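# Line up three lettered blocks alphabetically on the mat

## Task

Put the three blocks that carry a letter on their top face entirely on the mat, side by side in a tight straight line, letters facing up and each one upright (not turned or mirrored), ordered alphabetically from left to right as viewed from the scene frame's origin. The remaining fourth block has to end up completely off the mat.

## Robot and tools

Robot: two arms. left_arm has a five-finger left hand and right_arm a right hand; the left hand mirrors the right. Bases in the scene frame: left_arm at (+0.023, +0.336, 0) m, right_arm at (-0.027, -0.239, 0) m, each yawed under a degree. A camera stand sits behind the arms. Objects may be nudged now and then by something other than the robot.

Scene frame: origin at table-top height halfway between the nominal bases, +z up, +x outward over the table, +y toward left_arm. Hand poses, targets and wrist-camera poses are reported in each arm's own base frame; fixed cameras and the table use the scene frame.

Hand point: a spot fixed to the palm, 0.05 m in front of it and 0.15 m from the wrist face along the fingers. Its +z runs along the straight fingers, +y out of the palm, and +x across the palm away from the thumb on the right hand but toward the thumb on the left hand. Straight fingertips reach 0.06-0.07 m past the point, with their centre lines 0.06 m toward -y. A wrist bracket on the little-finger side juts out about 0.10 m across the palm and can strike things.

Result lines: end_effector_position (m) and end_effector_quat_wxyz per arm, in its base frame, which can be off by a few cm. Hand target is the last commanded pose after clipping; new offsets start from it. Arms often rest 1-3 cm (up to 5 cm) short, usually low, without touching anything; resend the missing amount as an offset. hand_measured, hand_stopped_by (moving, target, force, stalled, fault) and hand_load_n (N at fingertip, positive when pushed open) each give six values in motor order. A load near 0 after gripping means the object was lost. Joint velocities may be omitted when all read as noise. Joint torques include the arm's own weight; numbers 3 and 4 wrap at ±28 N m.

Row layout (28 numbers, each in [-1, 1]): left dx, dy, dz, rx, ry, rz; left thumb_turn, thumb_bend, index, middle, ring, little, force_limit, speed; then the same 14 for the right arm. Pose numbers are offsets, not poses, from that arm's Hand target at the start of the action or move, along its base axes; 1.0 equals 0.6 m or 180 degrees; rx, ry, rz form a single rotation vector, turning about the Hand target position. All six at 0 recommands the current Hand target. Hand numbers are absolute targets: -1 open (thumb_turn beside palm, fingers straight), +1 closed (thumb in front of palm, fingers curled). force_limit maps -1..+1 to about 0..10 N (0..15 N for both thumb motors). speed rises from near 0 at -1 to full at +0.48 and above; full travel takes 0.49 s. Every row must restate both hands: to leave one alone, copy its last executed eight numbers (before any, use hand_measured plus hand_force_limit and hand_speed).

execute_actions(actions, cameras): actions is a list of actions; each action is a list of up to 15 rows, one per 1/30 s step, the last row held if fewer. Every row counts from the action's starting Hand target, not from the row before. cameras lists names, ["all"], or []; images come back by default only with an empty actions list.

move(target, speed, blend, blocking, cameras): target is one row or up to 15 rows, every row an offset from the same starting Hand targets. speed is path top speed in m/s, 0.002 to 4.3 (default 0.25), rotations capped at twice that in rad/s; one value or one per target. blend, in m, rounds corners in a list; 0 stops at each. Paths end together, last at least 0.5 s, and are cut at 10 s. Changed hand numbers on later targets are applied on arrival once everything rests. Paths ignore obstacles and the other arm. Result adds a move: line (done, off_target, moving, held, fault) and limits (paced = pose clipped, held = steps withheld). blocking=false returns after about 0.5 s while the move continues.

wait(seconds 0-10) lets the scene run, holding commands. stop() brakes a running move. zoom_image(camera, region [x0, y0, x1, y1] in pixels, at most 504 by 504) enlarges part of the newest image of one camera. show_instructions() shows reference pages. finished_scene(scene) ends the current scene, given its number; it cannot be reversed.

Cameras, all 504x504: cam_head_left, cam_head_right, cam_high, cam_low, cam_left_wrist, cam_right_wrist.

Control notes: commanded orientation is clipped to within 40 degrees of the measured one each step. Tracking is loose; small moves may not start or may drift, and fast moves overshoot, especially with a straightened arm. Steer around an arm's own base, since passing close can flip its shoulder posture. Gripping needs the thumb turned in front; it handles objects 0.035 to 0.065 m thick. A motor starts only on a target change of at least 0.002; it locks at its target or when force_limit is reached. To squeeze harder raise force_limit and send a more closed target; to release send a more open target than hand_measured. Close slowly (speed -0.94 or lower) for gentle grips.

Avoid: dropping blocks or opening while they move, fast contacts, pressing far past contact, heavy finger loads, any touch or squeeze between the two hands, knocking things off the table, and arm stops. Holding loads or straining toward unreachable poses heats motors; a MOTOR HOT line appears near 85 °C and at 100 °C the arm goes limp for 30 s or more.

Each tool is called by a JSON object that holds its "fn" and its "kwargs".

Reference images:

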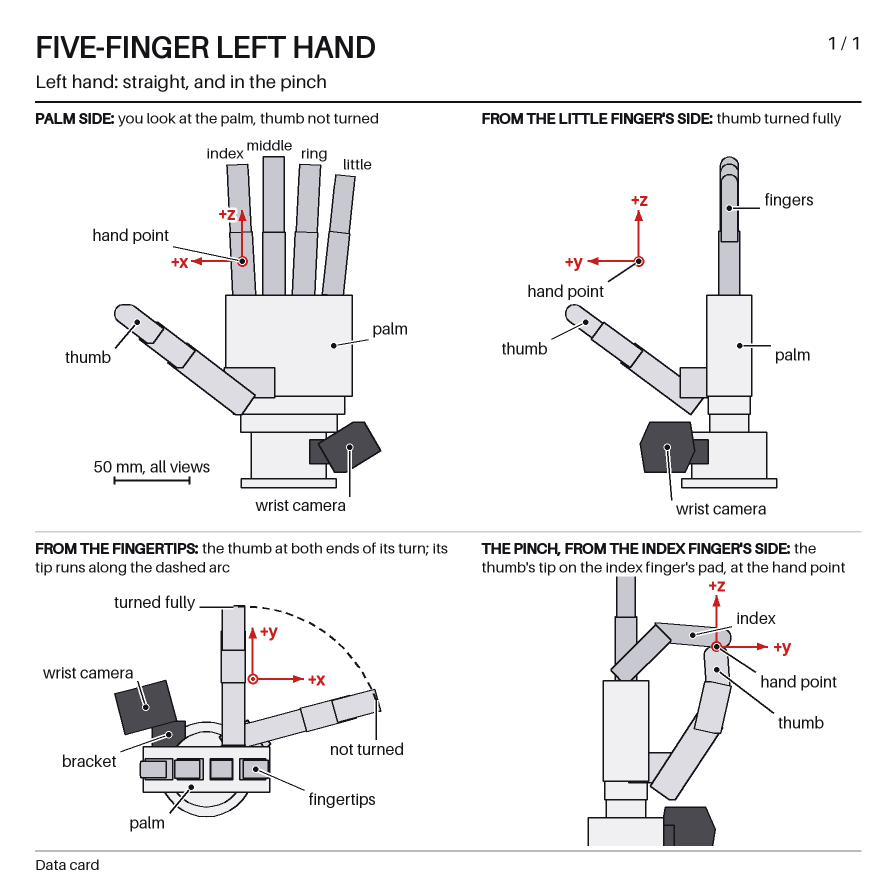

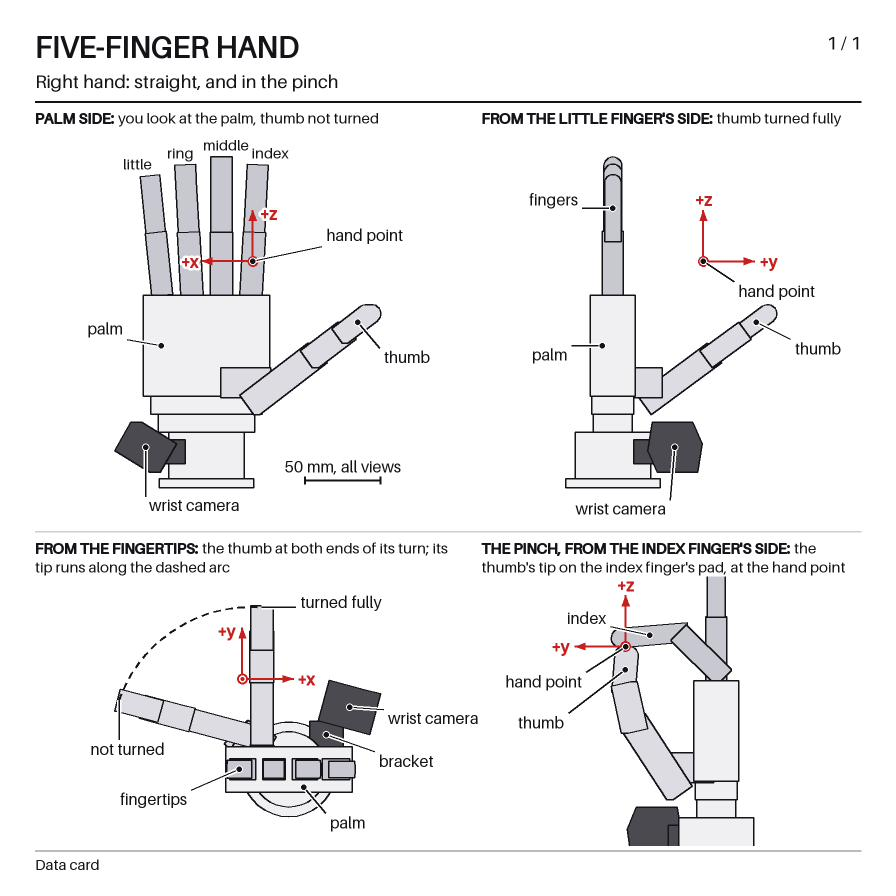

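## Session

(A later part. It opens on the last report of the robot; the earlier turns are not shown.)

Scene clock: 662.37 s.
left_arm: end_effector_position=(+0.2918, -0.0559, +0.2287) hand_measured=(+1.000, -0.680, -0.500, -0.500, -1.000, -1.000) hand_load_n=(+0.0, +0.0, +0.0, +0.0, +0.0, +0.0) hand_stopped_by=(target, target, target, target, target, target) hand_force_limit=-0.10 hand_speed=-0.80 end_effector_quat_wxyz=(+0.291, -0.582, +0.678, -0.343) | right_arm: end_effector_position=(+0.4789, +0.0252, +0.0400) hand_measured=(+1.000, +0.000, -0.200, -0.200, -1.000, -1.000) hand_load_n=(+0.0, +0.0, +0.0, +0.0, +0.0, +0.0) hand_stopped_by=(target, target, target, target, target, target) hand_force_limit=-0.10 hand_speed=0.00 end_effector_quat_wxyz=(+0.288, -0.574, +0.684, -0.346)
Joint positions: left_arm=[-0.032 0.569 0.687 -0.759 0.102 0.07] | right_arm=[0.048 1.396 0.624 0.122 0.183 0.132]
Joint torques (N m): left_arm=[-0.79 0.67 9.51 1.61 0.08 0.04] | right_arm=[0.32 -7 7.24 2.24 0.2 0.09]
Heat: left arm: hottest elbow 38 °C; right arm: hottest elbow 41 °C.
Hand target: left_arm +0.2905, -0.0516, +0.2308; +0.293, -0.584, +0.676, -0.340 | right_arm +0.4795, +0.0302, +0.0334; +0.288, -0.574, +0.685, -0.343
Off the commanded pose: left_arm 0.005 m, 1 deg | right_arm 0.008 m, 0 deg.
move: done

{"fn": "move", "kwargs": {"target": [[0,0,0,0,0,0,1,-0.68,-0.5,-0.5,-1,-1,-0.1,-0.8,0.0135,0.005,-0.007,0,0,0,1,0,-0.2,-0.2,-1,-1,-0.1,0]], "speed": 0.08, "cameras": ["cam_high","cam_low","cam_head_right"]}}

{"fn": "zoom_image", "kwargs": {"camera": "cam_high", "region": [270, 260, 340, 330]}}

{"fn": "zoom_image", "kwargs": {"camera": "cam_low", "region": [135, 270, 205, 320]}}

Scene clock: 667.40 s.
left_arm: end_effector_position=(+0.2918, -0.0559, +0.2287) hand_measured=(+1.000, -0.680, -0.500, -0.500, -1.000, -1.000) hand_load_n=(+0.0, +0.0, -0.5, +0.0, -0.5, +0.0) hand_stopped_by=(target, target, target, target, target, target) hand_force_limit=-0.10 hand_speed=-0.80 end_effector_quat_wxyz=(+0.291, -0.582, +0.678, -0.343) | right_arm: end_effector_position=(+0.4799, +0.0267, +0.0321) hand_measured=(+1.000, +0.000, -0.200, -0.200, -1.000, -1.000) hand_load_n=(+0.0, +0.0, +0.0, -1.0, +0.0, +0.0) hand_stopped_by=(target, target, target, target, target, target) hand_force_limit=-0.10 hand_speed=0.00 end_effector_quat_wxyz=(+0.284, -0.575, +0.686, -0.345)
Joint positions: left_arm=[-0.032 0.569 0.687 -0.759 0.102 0.07] | right_arm=[0.054 1.419 0.624 0.138 0.19 0.136]
Joint torques (N m): left_arm=[-0.79 0.62 9.51 1.61 0.08 0.05] | right_arm=[0.5 -6.59 8.38 2.24 0.16 0.07]
Heat: left arm: hottest elbow 38 °C; right arm: hottest elbow 41 °C.
Hand target: left_arm +0.2905, -0.0516, +0.2308; +0.293, -0.584, +0.676, -0.340 | right_arm +0.4876, +0.0332, +0.0294; +0.289, -0.574, +0.685, -0.343
Off the commanded pose: left_arm 0.005 m, 1 deg | right_arm 0.010 m, 1 deg.
move: done
Images, in order (width x height): cam_head_right 504x504, cam_high 504x504, cam_low 504x504.

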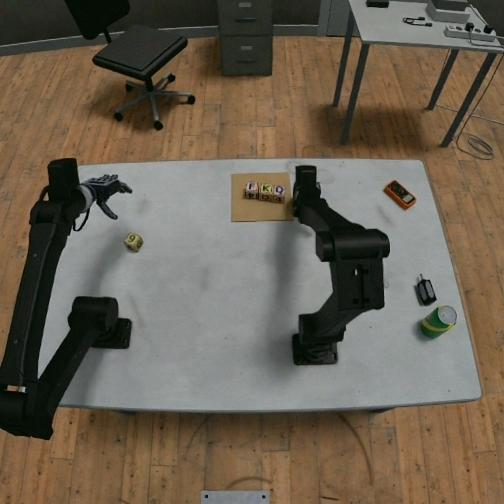

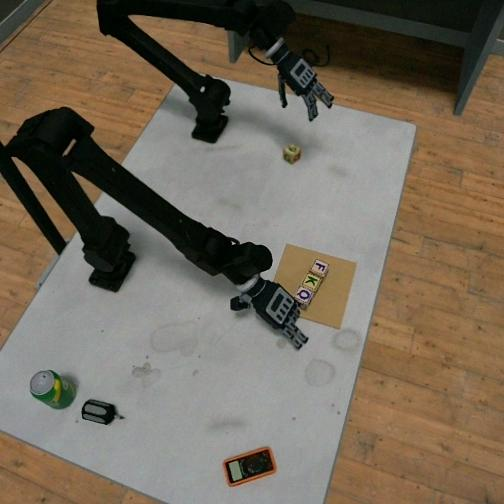

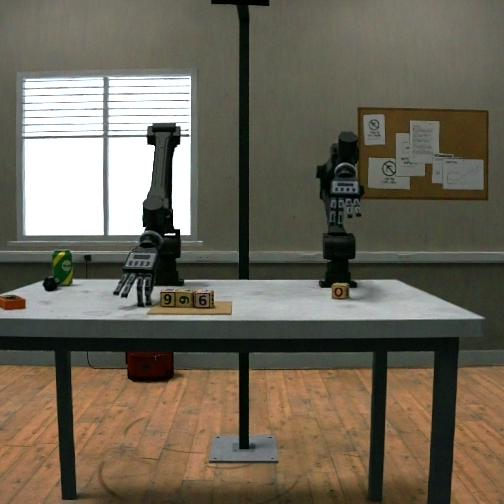

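Scaled by 7.200 from the camera's 504x504 image, which has a finer 720x720 frame.

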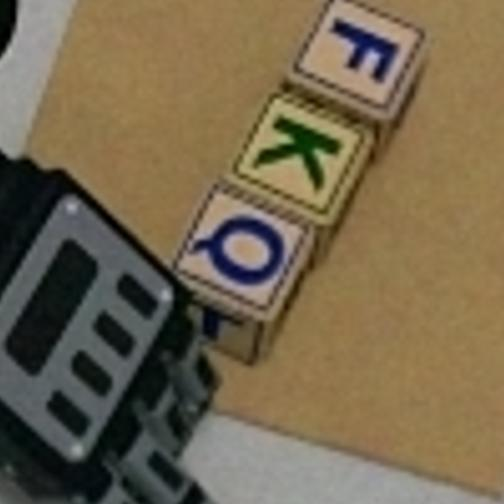

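Scaled by 7.200 from the camera's 504x504 image, which has a finer 720x720 frame.

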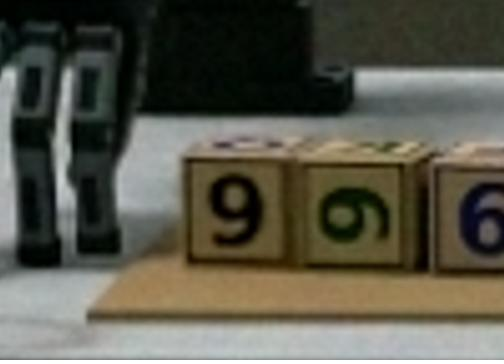

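{"fn": "move", "kwargs": {"target": [[0,0,0,0,0,0,1,-0.68,-0.5,-0.5,-1,-1,-0.1,-0.8,0.014,0.0,0.022,0,0,0,1,0,-0.2,-0.2,-1,-1,-0.1,0]], "speed": 0.08}}

Scene clock: 675.17 s.
left_arm: end_effector_position=(+0.2918, -0.0559, +0.2287) hand_measured=(+1.000, -0.680, -0.500, -0.500, -1.000, -1.000) hand_load_n=(+0.0, +0.0, +0.0, +0.0, +0.0, +0.0) hand_stopped_by=(target, target, target, target, target, target) hand_force_limit=-0.10 hand_speed=-0.80 end_effector_quat_wxyz=(+0.291, -0.582, +0.678, -0.343) | right_arm: end_effector_position=(+0.4803, +0.0267, +0.0328) hand_measured=(+1.000, +0.000, -0.200, -0.200, -1.000, -1.000) hand_load_n=(+0.0, +0.0, +0.0, +0.0, +0.0, +0.0) hand_stopped_by=(target, target, target, target, target, target) hand_force_limit=-0.10 hand_speed=0.00 end_effector_quat_wxyz=(+0.280, -0.577, +0.687, -0.342)
Joint positions: left_arm=[-0.032 0.569 0.687 -0.759 0.102 0.07] | right_arm=[0.054 1.419 0.634 0.116 0.19 0.136]
Joint torques (N m): left_arm=[-0.79 0.67 9.51 1.62 0.07 0.04] | right_arm=[0.32 -7.59 10.28 1.35 0.11 0.07]
Heat: left arm: hottest elbow 38 °C; right arm: hottest elbow 41 °C.
Hand target: left_arm +0.2905, -0.0516, +0.2308; +0.293, -0.584, +0.676, -0.340 | right_arm +0.4961, +0.0332, +0.0427; +0.289, -0.574, +0.685, -0.343
Off the commanded pose: left_arm 0.005 m, 1 deg | right_arm 0.020 m, 1 deg.
move: off_target (right_arm)

{"fn": "move", "kwargs": {"target": [[0,0,0,0,0,0,1,-0.68,-0.5,-0.5,-1,-1,-0.1,-0.8,0.0,0.0,0.014,0,0,0,1,0,-0.2,-0.2,-1,-1,-0.1,0]], "speed": 0.08}}

Scene clock: 677.57 s.
left_arm: end_effector_position=(+0.2918, -0.0559, +0.2287) hand_measured=(+1.000, -0.680, -0.500, -0.500, -1.000, -1.000) hand_load_n=(+0.0, +0.0, +0.0, +0.0, +0.0, +0.0) hand_stopped_by=(target, target, target, target, target, target) hand_force_limit=-0.10 hand_speed=-0.80 end_effector_quat_wxyz=(+0.291, -0.582, +0.678, -0.343) | right_arm: end_effector_position=(+0.4799, +0.0267, +0.0331) hand_measured=(+1.000, +0.000, -0.200, -0.200, -1.000, -1.000) hand_load_n=(+0.0, +0.0, +0.0, +0.0, +0.0, +0.0) hand_stopped_by=(target, target, target, target, target, target) hand_force_limit=-0.10 hand_speed=0.00 end_effector_quat_wxyz=(+0.274, -0.580, +0.689, -0.338)
Joint positions: left_arm=[-0.032 0.569 0.687 -0.759 0.102 0.07] | right_arm=[0.054 1.419 0.646 0.088 0.19 0.136]
Joint torques (N m): left_arm=[-0.79 0.67 9.51 1.61 0.08 0.04] | right_arm=[0.38 -9.29 10.15 1.31 0.09 0.07]
Heat: left arm: hottest elbow 38 °C; right arm: hottest elbow 41 °C.
Hand target: left_arm +0.2905, -0.0516, +0.2308; +0.293, -0.584, +0.676, -0.340 | right_arm +0.4961, +0.0332, +0.0511; +0.289, -0.574, +0.685, -0.344
Off the commanded pose: left_arm 0.005 m, 1 deg | right_arm 0.025 m, 2 deg.
move: off_target (right_arm)

{"fn": "move", "kwargs": {"target": [[0,0,0,0,0,0,1,-0.68,-0.5,-0.5,-1,-1,-0.1,-0.8,-0.005,0.0,0.02,0,0,0,1,0,-0.2,-0.2,-1,-1,-0.1,0],[0,0,0,0,0,0,1,-0.68,-0.5,-0.5,-1,-1,-0.1,-0.8,-0.018,0.0,-0.014,0,0,0,1,0,-0.2,-0.2,-1,-1,-0.1,0]], "speed": 0.08}}

Scene clock: 682.10 s.
left_arm: end_effector_position=(+0.2918, -0.0559, +0.2287) hand_measured=(+1.000, -0.680, -0.500, -0.500, -1.000, -1.000) hand_load_n=(+0.0, +0.0, +0.0, +0.0, +0.0, +0.0) hand_stopped_by=(target, target, target, target, target, target) hand_force_limit=-0.10 hand_speed=-0.80 end_effector_quat_wxyz=(+0.291, -0.582, +0.678, -0.343) | right_arm: end_effector_position=(+0.4847, +0.0276, +0.0500) hand_measured=(+1.000, +0.000, -0.200, -0.200, -1.000, -1.000) hand_load_n=(+0.0, +0.0, +0.0, +0.0, +0.0, -0.5) hand_stopped_by=(target, target, target, target, target, target) hand_force_limit=-0.10 hand_speed=0.00 end_effector_quat_wxyz=(+0.288, -0.573, +0.684, -0.347)
Joint positions: left_arm=[-0.032 0.569 0.687 -0.759 0.102 0.07] | right_arm=[0.055 1.387 0.65 0.088 0.19 0.137]
Joint torques (N m): left_arm=[-0.79 0.67 9.5 1.61 0.08 0.04] | right_arm=[0.21 -6.53 7.36 2.35 0.16 0.08]
Heat: left arm: hottest elbow 38 °C; right arm: hottest elbow 41 °C.
Hand target: left_arm +0.2905, -0.0516, +0.2308; +0.293, -0.584, +0.676, -0.340 | right_arm +0.4852, +0.0332, +0.0425; +0.289, -0.574, +0.685, -0.343
Off the commanded pose: left_arm 0.005 m, 1 deg | right_arm 0.009 m, 0 deg.
move: done

{"fn": "move", "kwargs": {"target": [[0,0,0,0,0,0,1,-0.68,-0.5,-0.5,-1,-1,-0.1,-0.8,0.0,0.0,-0.017,0,0,0,1,0,-0.2,-0.2,-1,-1,-0.1,0],[0,0,0,0,0,0,1,-0.68,-0.5,-0.5,-1,-1,-0.1,-0.8,0.005,0.03,-0.015,0,0,0,1,0,-0.2,-0.2,-1,-1,-0.1,0]], "speed": 0.05, "cameras": ["cam_high","cam_low","cam_head_right"]}}

{"fn": "zoom_image", "kwargs": {"camera": "cam_high", "region": [270, 260, 340, 330]}}

{"fn": "zoom_image", "kwargs": {"camera": "cam_low", "region": [135, 270, 205, 320]}}

Scene clock: 687.30 s.
left_arm: end_effector_position=(+0.2918, -0.0559, +0.2287) hand_measured=(+1.000, -0.680, -0.500, -0.500, -1.000, -1.000) hand_load_n=(+0.0, +0.0, +0.0, +0.0, +0.0, +0.0) hand_stopped_by=(target, target, target, target, target, target) hand_force_limit=-0.10 hand_speed=-0.80 end_effector_quat_wxyz=(+0.291, -0.582, +0.678, -0.343) | right_arm: end_effector_position=(+0.4836, +0.0464, +0.0365) hand_measured=(+1.000, +0.000, -0.200, -0.200, -1.000, -1.000) hand_load_n=(+0.0, +0.0, +0.0, +0.0, +0.0, +0.0) hand_stopped_by=(target, target, target, target, target, target) hand_force_limit=-0.10 hand_speed=0.00 end_effector_quat_wxyz=(+0.287, -0.575, +0.684, -0.346)
Joint positions: left_arm=[-0.032 0.569 0.687 -0.759 0.102 0.07] | right_arm=[0.106 1.42 0.639 0.125 0.227 0.166]
Joint torques (N m): left_arm=[-0.79 0.67 9.51 1.61 0.08 0.04] | right_arm=[-0.03 -7 8.23 1.91 0.23 0.04]
Heat: left arm: hottest elbow 38 °C; right arm: hottest elbow 41 °C.
Hand target: left_arm +0.2905, -0.0516, +0.2308; +0.293, -0.584, +0.676, -0.340 | right_arm +0.4883, +0.0514, +0.0337; +0.289, -0.574, +0.685, -0.343
Off the commanded pose: left_arm 0.005 m, 1 deg | right_arm 0.007 m, 0 deg.
move: done
Images, in order (width x height): cam_head_right 504x504, cam_high 504x504, cam_low 504x504.

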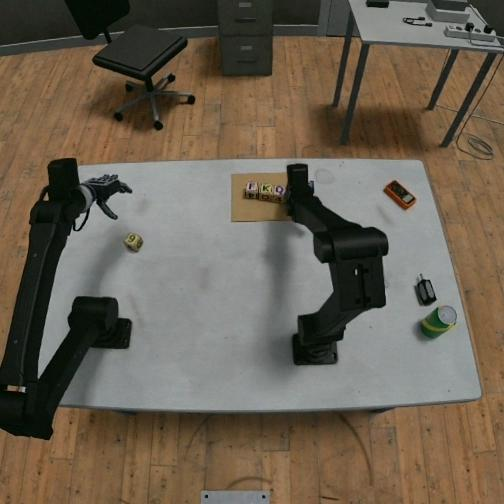

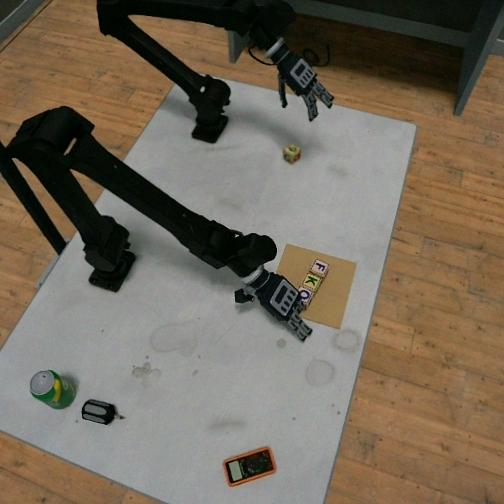

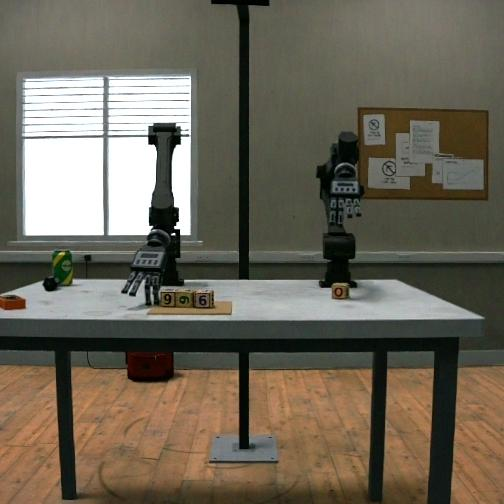

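Scaled by 7.200 from the camera's 504x504 image, which has a finer 720x720 frame.

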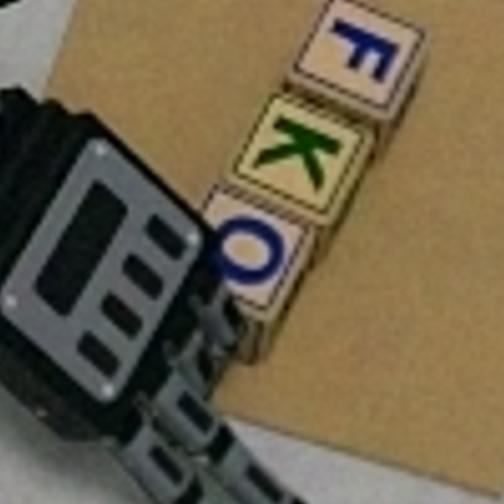

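Scaled by 7.200 from the camera's 504x504 image, which has a finer 720x720 frame.

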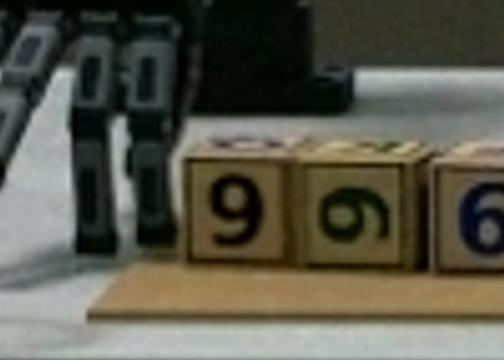

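{"fn": "move", "kwargs": {"target": [[0,0,0,0,0,0,1,-0.68,-0.5,-0.5,-1,-1,-0.1,-0.8,0.004,0.014,0.002,0,0,0,1,0,-0.2,-0.2,-1,-1,-0.1,0]], "speed": 0.03, "cameras": ["cam_high","cam_low"]}}

{"fn": "zoom_image", "kwargs": {"camera": "cam_high", "region": [270, 260, 340, 330]}}

{"fn": "zoom_image", "kwargs": {"camera": "cam_low", "region": [150, 270, 220, 320]}}

Scene clock: 693.13 s.
left_arm: end_effector_position=(+0.2918, -0.0559, +0.2287) hand_measured=(+1.000, -0.680, -0.500, -0.500, -1.000, -1.000) hand_load_n=(+0.0, +0.0, +0.0, +0.0, +0.0, +0.0) hand_stopped_by=(target, target, target, target, target, target) hand_force_limit=-0.10 hand_speed=-0.80 end_effector_quat_wxyz=(+0.291, -0.582, +0.678, -0.343) | right_arm: end_effector_position=(+0.4828, +0.0535, +0.0346) hand_measured=(+1.000, +0.000, -0.200, -0.200, -1.000, -1.000) hand_load_n=(+0.0, +0.5, +0.0, -0.5, +0.0, -0.5) hand_stopped_by=(target, target, target, target, target, target) hand_force_limit=-0.10 hand_speed=0.00 end_effector_quat_wxyz=(+0.287, -0.575, +0.684, -0.346)
Joint positions: left_arm=[-0.032 0.569 0.687 -0.759 0.102 0.07] | right_arm=[0.126 1.425 0.639 0.125 0.244 0.18]
Joint torques (N m): left_arm=[-0.79 0.67 9.51 1.61 0.08 0.04] | right_arm=[0.44 -7.24 8.94 1.54 0.24 0.09]
Heat: left arm: hottest elbow 38 °C; right arm: hottest elbow 42 °C.
Hand target: left_arm +0.2905, -0.0516, +0.2308; +0.293, -0.584, +0.676, -0.340 | right_arm +0.4907, +0.0596, +0.0348; +0.289, -0.574, +0.685, -0.343
Off the commanded pose: left_arm 0.005 m, 1 deg | right_arm 0.010 m, 0 deg.
move: done
Images, in order (width x height): cam_high 504x504, cam_low 504x504.

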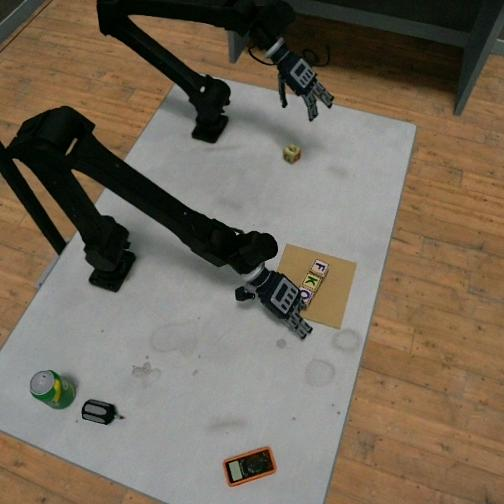

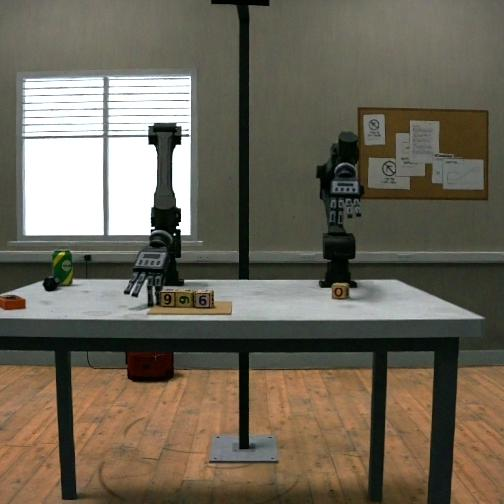

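Scaled by 7.200 from the camera's 504x504 image, which has a finer 720x720 frame.

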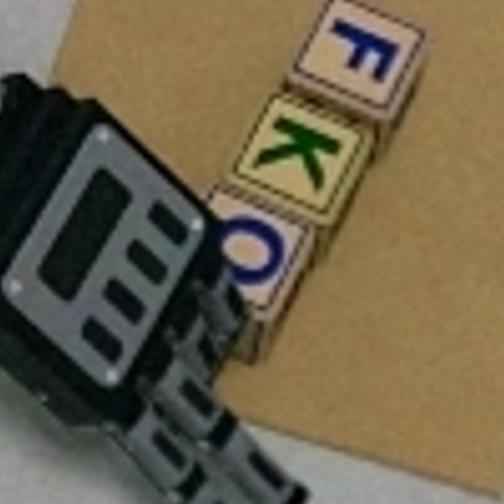

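Scaled by 7.200 from the camera's 504x504 image, which has a finer 720x720 frame.

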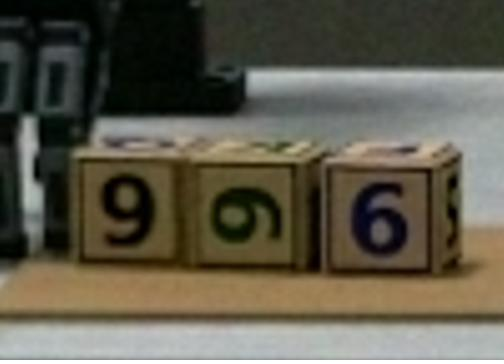

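{"fn": "move", "kwargs": {"target": [[0,0,0,0,0,0,1,-0.68,-0.5,-0.5,-1,-1,-0.1,-0.8,0.0015,0.009,0.002,0,0,0,1,0,-0.2,-0.2,-1,-1,-0.1,0]], "speed": 0.03, "cameras": ["cam_high","cam_low"]}}

{"fn": "zoom_image", "kwargs": {"camera": "cam_high", "region": [270, 260, 340, 330]}}

{"fn": "zoom_image", "kwargs": {"camera": "cam_low", "region": [150, 270, 220, 320]}}

Scene clock: 698.30 s.
left_arm: end_effector_position=(+0.2918, -0.0559, +0.2287) hand_measured=(+1.000, -0.680, -0.500, -0.500, -1.000, -1.000) hand_load_n=(+0.0, +0.0, +0.0, +0.0, +0.0, +0.0) hand_stopped_by=(target, target, target, target, target, target) hand_force_limit=-0.10 hand_speed=-0.80 end_effector_quat_wxyz=(+0.291, -0.582, +0.678, -0.343) | right_arm: end_effector_position=(+0.4825, +0.0565, +0.0346) hand_measured=(+1.000, +0.000, -0.200, -0.200, -1.000, -1.000) hand_load_n=(+0.0, +0.0, +0.5, +0.0, +0.0, +0.0) hand_stopped_by=(target, target, target, target, target, target) hand_force_limit=-0.10 hand_speed=0.00 end_effector_quat_wxyz=(+0.286, -0.574, +0.685, -0.348)
Joint positions: left_arm=[-0.032 0.569 0.687 -0.759 0.102 0.07] | right_arm=[0.137 1.426 0.639 0.124 0.257 0.187]
Joint torques (N m): left_arm=[-0.79 0.67 9.51 1.61 0.08 0.04] | right_arm=[0.21 -6.95 9.42 1.35 0.15 0.1]
Heat: left arm: hottest elbow 38 °C; right arm: hottest elbow 42 °C.
Hand target: left_arm +0.2905, -0.0516, +0.2308; +0.293, -0.584, +0.676, -0.340 | right_arm +0.4915, +0.0651, +0.0360; +0.289, -0.574, +0.685, -0.343
Off the commanded pose: left_arm 0.005 m, 1 deg | right_arm 0.012 m, 1 deg.
move: off_target (right_arm)
Images, in order (width x height): cam_high 504x504, cam_low 504x504.

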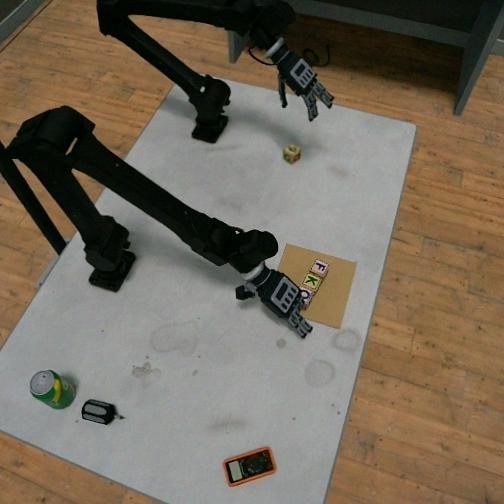

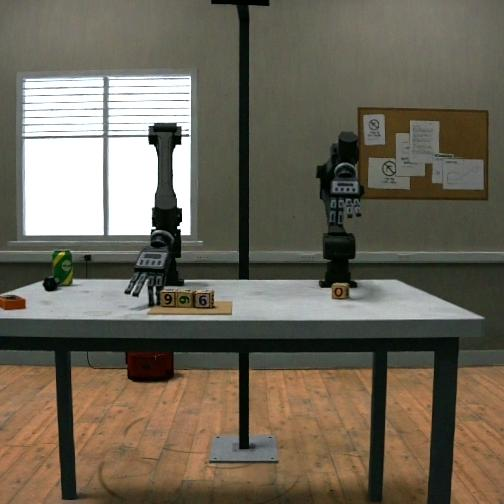

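Scaled by 7.200 from the camera's 504x504 image, which has a finer 720x720 frame.

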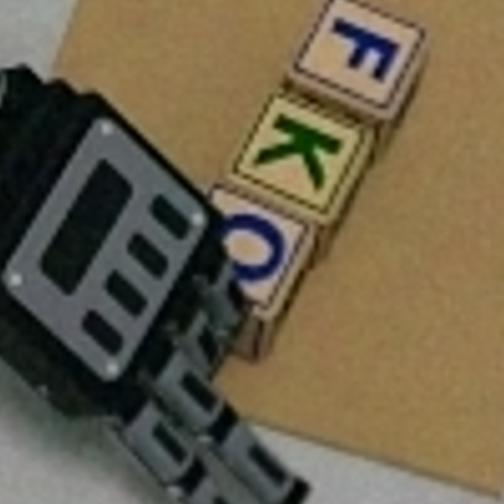

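Scaled by 7.200 from the camera's 504x504 image, which has a finer 720x720 frame.

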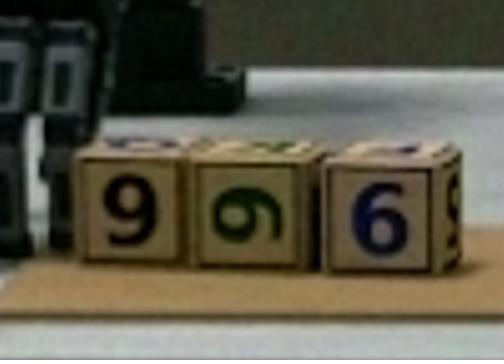

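{"fn": "move", "kwargs": {"target": [[0,0,0,0,0,0,1,-0.68,-0.5,-0.5,-1,-1,-0.1,-0.8,0.002,0.012,0.001,0,0,0,1,0,-0.2,-0.2,-1,-1,-0.1,0]], "speed": 0.03, "cameras": ["cam_high","cam_low"]}}

{"fn": "zoom_image", "kwargs": {"camera": "cam_high", "region": [270, 260, 340, 330]}}

{"fn": "zoom_image", "kwargs": {"camera": "cam_low", "region": [150, 270, 220, 320]}}

Scene clock: 701.63 s.
left_arm: end_effector_position=(+0.2918, -0.0559, +0.2287) hand_measured=(+1.000, -0.680, -0.500, -0.500, -1.000, -1.000) hand_load_n=(+0.0, +0.0, +0.0, +0.5, +0.0, +0.0) hand_stopped_by=(target, target, target, target, target, target) hand_force_limit=-0.10 hand_speed=-0.80 end_effector_quat_wxyz=(+0.291, -0.582, +0.678, -0.343) | right_arm: end_effector_position=(+0.4812, +0.0629, +0.0339) hand_measured=(+1.000, +0.000, -0.200, -0.200, -1.000, -1.000) hand_load_n=(+0.0, +0.0, +0.0, +0.0, -0.5, +0.0) hand_stopped_by=(target, target, target, target, target, target) hand_force_limit=-0.10 hand_speed=0.00 end_effector_quat_wxyz=(+0.285, -0.574, +0.685, -0.347)
Joint positions: left_arm=[-0.032 0.569 0.687 -0.759 0.102 0.07] | right_arm=[0.155 1.427 0.639 0.12 0.273 0.199]
Joint torques (N m): left_arm=[-0.79 0.67 9.51 1.61 0.07 0.04] | right_arm=[0.56 -7 9.95 1.31 0.15 0.07]
Heat: left arm: hottest elbow 38 °C; right arm: hottest elbow 42 °C.
Hand target: left_arm +0.2905, -0.0516, +0.2308; +0.293, -0.584, +0.676, -0.340 | right_arm +0.4928, +0.0723, +0.0367; +0.289, -0.574, +0.685, -0.343
Off the commanded pose: left_arm 0.005 m, 1 deg | right_arm 0.015 m, 1 deg.
move: off_target (right_arm)
Images, in order (width x height): cam_high 504x504, cam_low 504x504.

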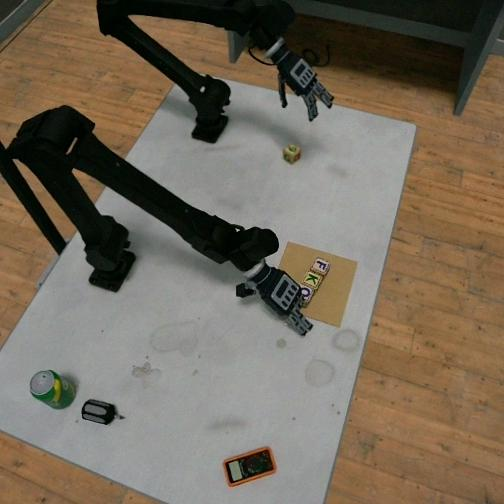

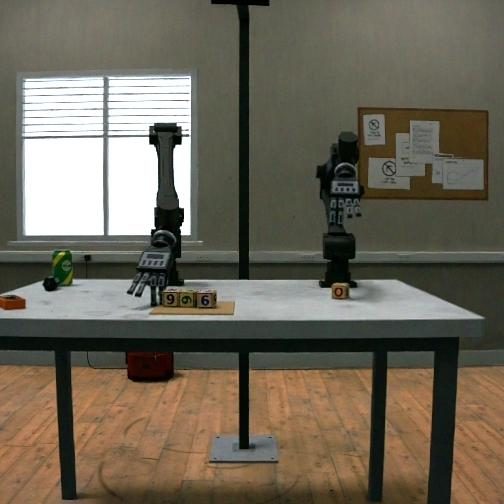

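Scaled by 7.200 from the camera's 504x504 image, which has a finer 720x720 frame.

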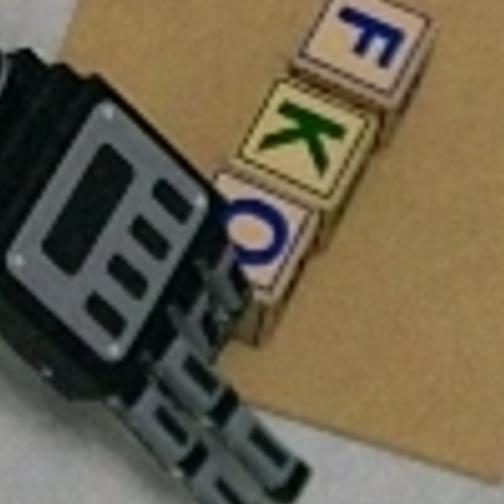

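Scaled by 7.200 from the camera's 504x504 image, which has a finer 720x720 frame.

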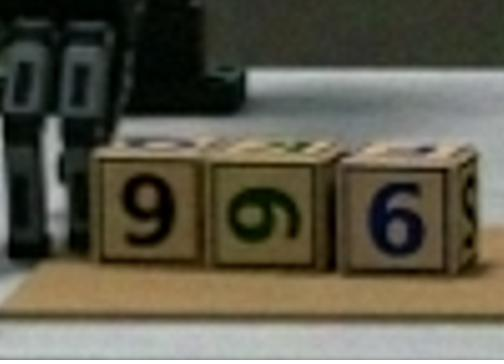

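{"fn": "move", "kwargs": {"target": [[0,0,0,0,0,0,1,-0.68,-0.5,-0.5,-1,-1,-0.1,-0.8,-0.003,-0.04,0.0,0,0,0,1,0,-0.2,-0.2,-1,-1,-0.1,0],[0,0,0,0,0,0,1,-0.68,-0.5,-0.5,-1,-1,-0.1,-0.8,0.0,-0.04,0.03,0,0,0,1,0,-0.2,-0.2,-1,-1,-0.1,0]], "speed": 0.08, "cameras": ["cam_head_right","cam_low","cam_high"]}}

{"fn": "zoom_image", "kwargs": {"camera": "cam_head_right", "region": [240, 170, 290, 220]}}

{"fn": "zoom_image", "kwargs": {"camera": "cam_low", "region": [150, 270, 220, 320]}}

Scene clock: 710.63 s.
left_arm: end_effector_position=(+0.2918, -0.0559, +0.2287) hand_measured=(+1.000, -0.680, -0.500, -0.500, -1.000, -1.000) hand_load_n=(+0.0, +0.0, +0.0, +0.0, +0.0, +0.0) hand_stopped_by=(target, target, target, target, target, target) hand_force_limit=-0.10 hand_speed=-0.80 end_effector_quat_wxyz=(+0.291, -0.582, +0.678, -0.343) | right_arm: end_effector_position=(+0.4742, +0.0505, +0.0340) hand_measured=(+1.000, +0.000, -0.200, -0.200, -1.000, -1.000) hand_load_n=(+0.0, +0.0, +0.0, +0.0, +0.0, +0.0) hand_stopped_by=(target, target, target, target, target, target) hand_force_limit=-0.10 hand_speed=0.00 end_effector_quat_wxyz=(+0.276, -0.581, +0.690, -0.332)
Joint positions: left_arm=[-0.032 0.569 0.687 -0.759 0.102 0.07] | right_arm=[0.115 1.407 0.642 0.068 0.227 0.18]
Joint torques (N m): left_arm=[-0.79 0.67 9.51 1.61 0.08 0.04] | right_arm=[-1.14 -9.23 10.55 1.42 -0.06 -0.1]
Heat: left arm: hottest elbow 38 °C; right arm: hottest elbow 43 °C.
Hand target: left_arm +0.2905, -0.0516, +0.2308; +0.293, -0.584, +0.676, -0.340 | right_arm +0.4927, +0.0482, +0.0546; +0.289, -0.574, +0.685, -0.343
Off the commanded pose: left_arm 0.005 m, 1 deg | right_arm 0.028 m, 2 deg.
move: off_target (right_arm)
Images, in order (width x height): cam_head_right 504x504, cam_high 504x504, cam_low 504x504.

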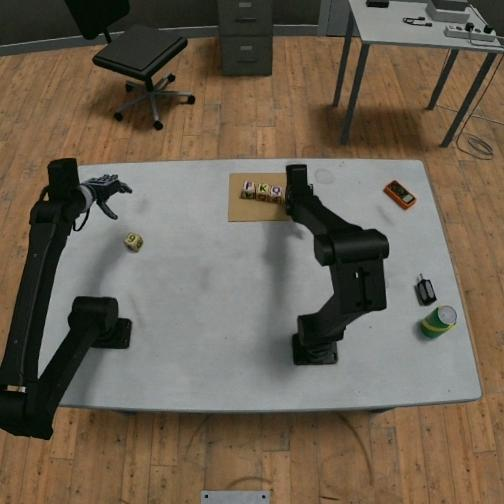

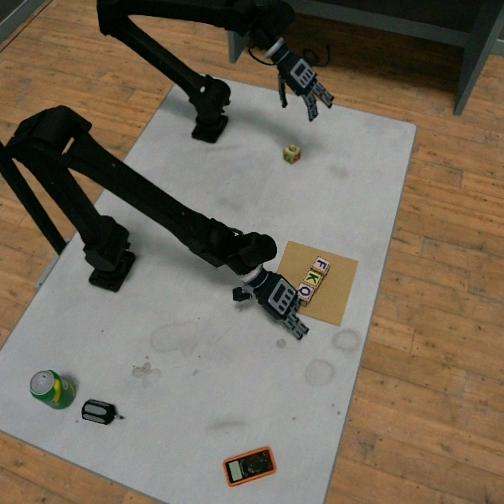

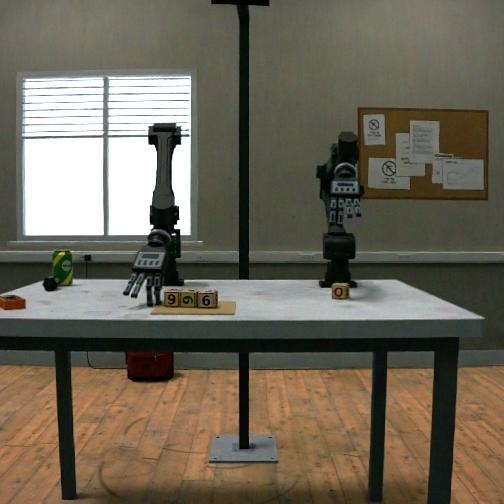

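Scaled by 10.080 from the camera's 504x504 image, which has a finer 720x720 frame.

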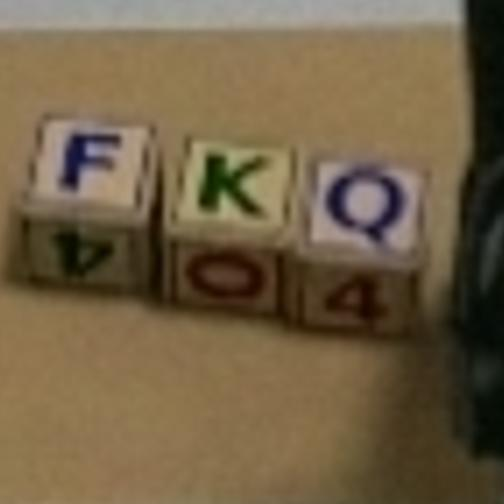

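Scaled by 7.200 from the camera's 504x504 image, which has a finer 720x720 frame.

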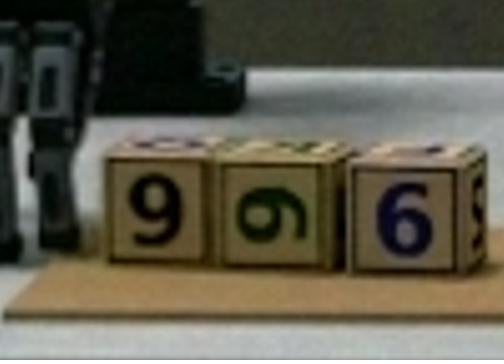

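{"fn": "move", "kwargs": {"target": [[0,0,0,0,0,0,1,-0.68,-0.5,-0.5,-1,-1,-0.1,-0.8,-0.02,-0.03,0.1,0,0,0,1,0,-0.2,-0.2,-1,-1,-0.1,0],[0,0,0,0,0,0,1,-0.68,-0.5,-0.5,-1,-1,-0.1,-0.8,-0.28,-0.22,0.2,0,0,0,1,0,-0.2,-0.2,-1,-1,-0.1,0]], "speed": [0.12,0.3], "cameras": ["all"]}}

{"fn": "zoom_image", "kwargs": {"camera": "cam_head_right", "region": [225, 165, 295, 235]}}

{"fn": "zoom_image", "kwargs": {"camera": "cam_high", "region": [260, 230, 370, 340]}}

{"fn": "zoom_image", "kwargs": {"camera": "cam_low", "region": [150, 270, 240, 320]}}

Scene clock: 724.07 s.
left_arm: end_effector_position=(+0.2918, -0.0559, +0.2287) hand_measured=(+1.000, -0.680, -0.500, -0.500, -1.000, -1.000) hand_load_n=(+0.0, +0.5, +0.0, +0.0, +0.0, +0.0) hand_stopped_by=(target, target, target, target, target, target) hand_force_limit=-0.10 hand_speed=-0.80 end_effector_quat_wxyz=(+0.291, -0.582, +0.678, -0.343) | right_arm: end_effector_position=(+0.3258, -0.0802, +0.1693) hand_measured=(+1.000, +0.000, -0.200, -0.200, -1.000, -1.000) hand_load_n=(+0.0, +0.5, +0.0, +0.0, +0.0, -0.5) hand_stopped_by=(target, target, target, target, target, target) hand_force_limit=-0.10 hand_speed=0.00 end_effector_quat_wxyz=(+0.290, -0.575, +0.686, -0.339)
Joint positions: left_arm=[-0.032 0.569 0.687 -0.759 0.102 0.07] | right_arm=[-0.421 0.735 0.589 -0.516 -0.202 -0.145]
Joint torques (N m): left_arm=[-0.85 0.67 9.51 1.61 0.08 0.04] | right_arm=[-1.26 -1.85 10.61 1.35 -0.3 -0.11]
Heat: left arm: hottest elbow 38 °C; right arm: hottest elbow 42 °C.
Hand target: left_arm +0.2905, -0.0516, +0.2308; +0.293, -0.584, +0.676, -0.340 | right_arm +0.3248, -0.0838, +0.1747; +0.289, -0.574, +0.685, -0.344
Off the commanded pose: left_arm 0.005 m, 1 deg | right_arm 0.006 m, 1 deg.
move: done

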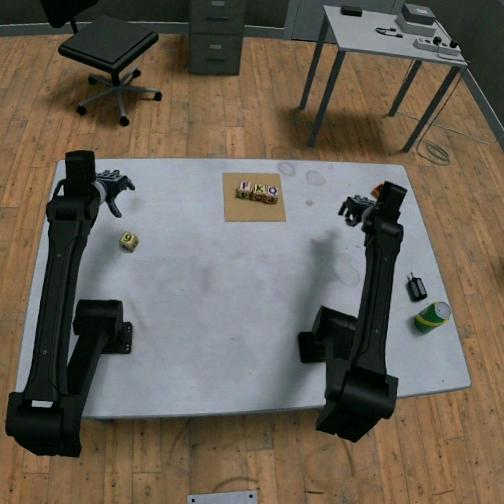

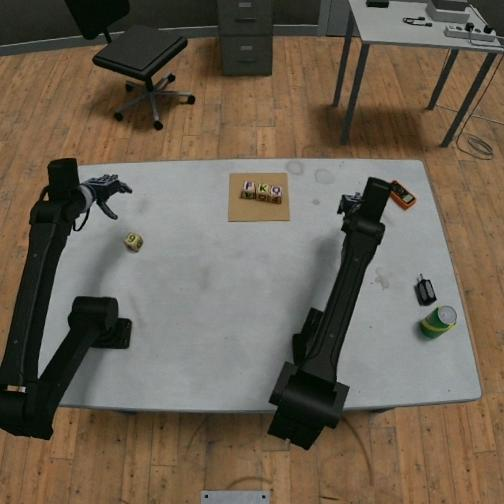

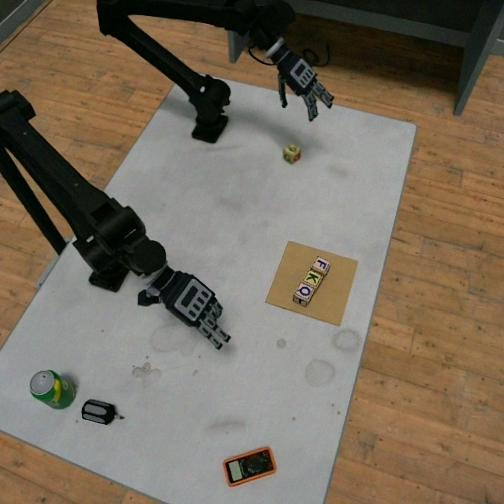

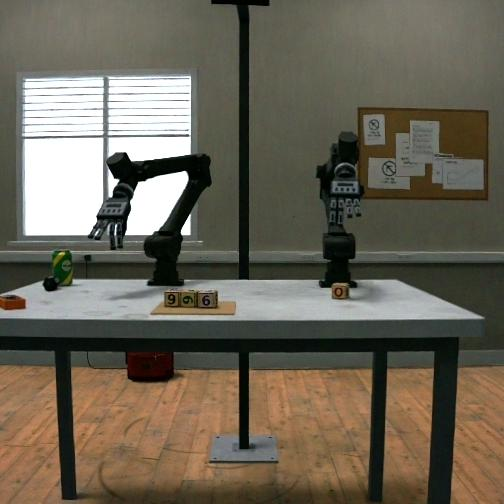

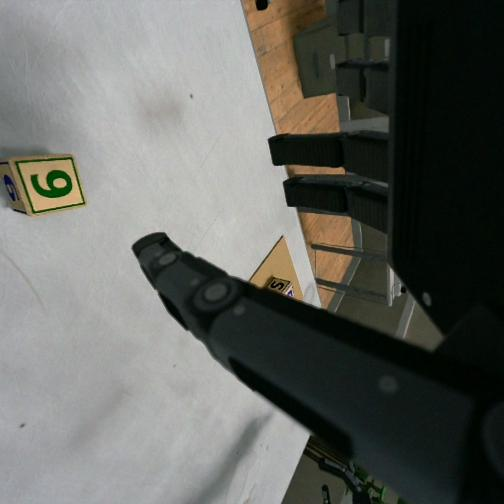

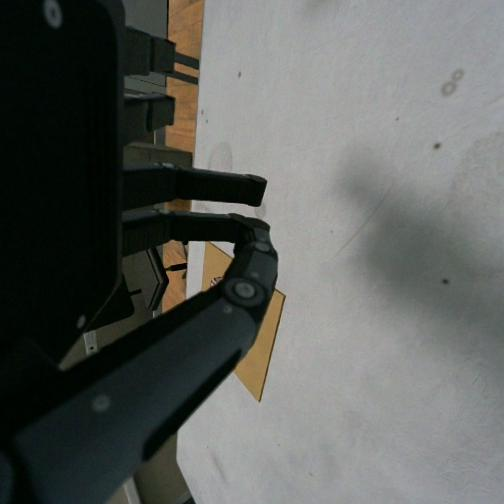

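Scaled by 7.200 from the camera's 504x504 image, which has a finer 720x720 frame.

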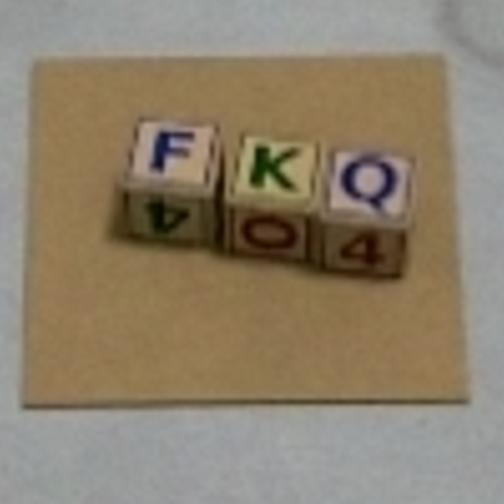

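Scaled by 4.582 from the camera's 504x504 image, which has a finer 720x720 frame.

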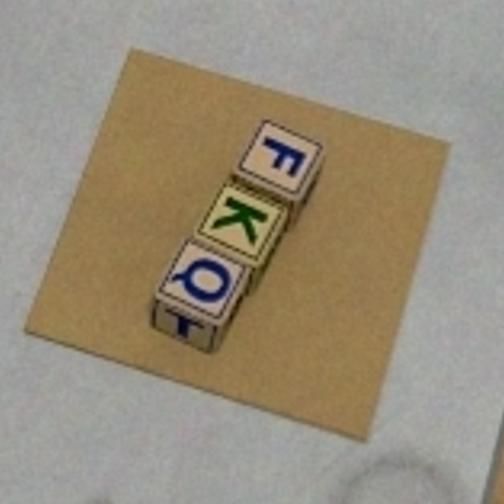

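Scaled by 5.600 from the camera's 504x504 image, which has a finer 720x720 frame.

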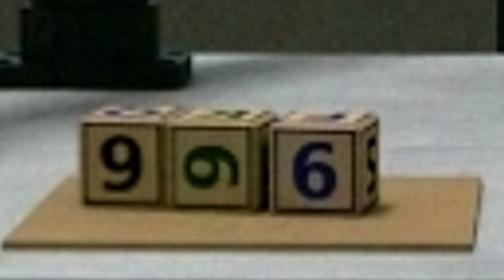

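{"fn": "finished_scene", "kwargs": {"scene": 3}}

The scene is finished: the task was done.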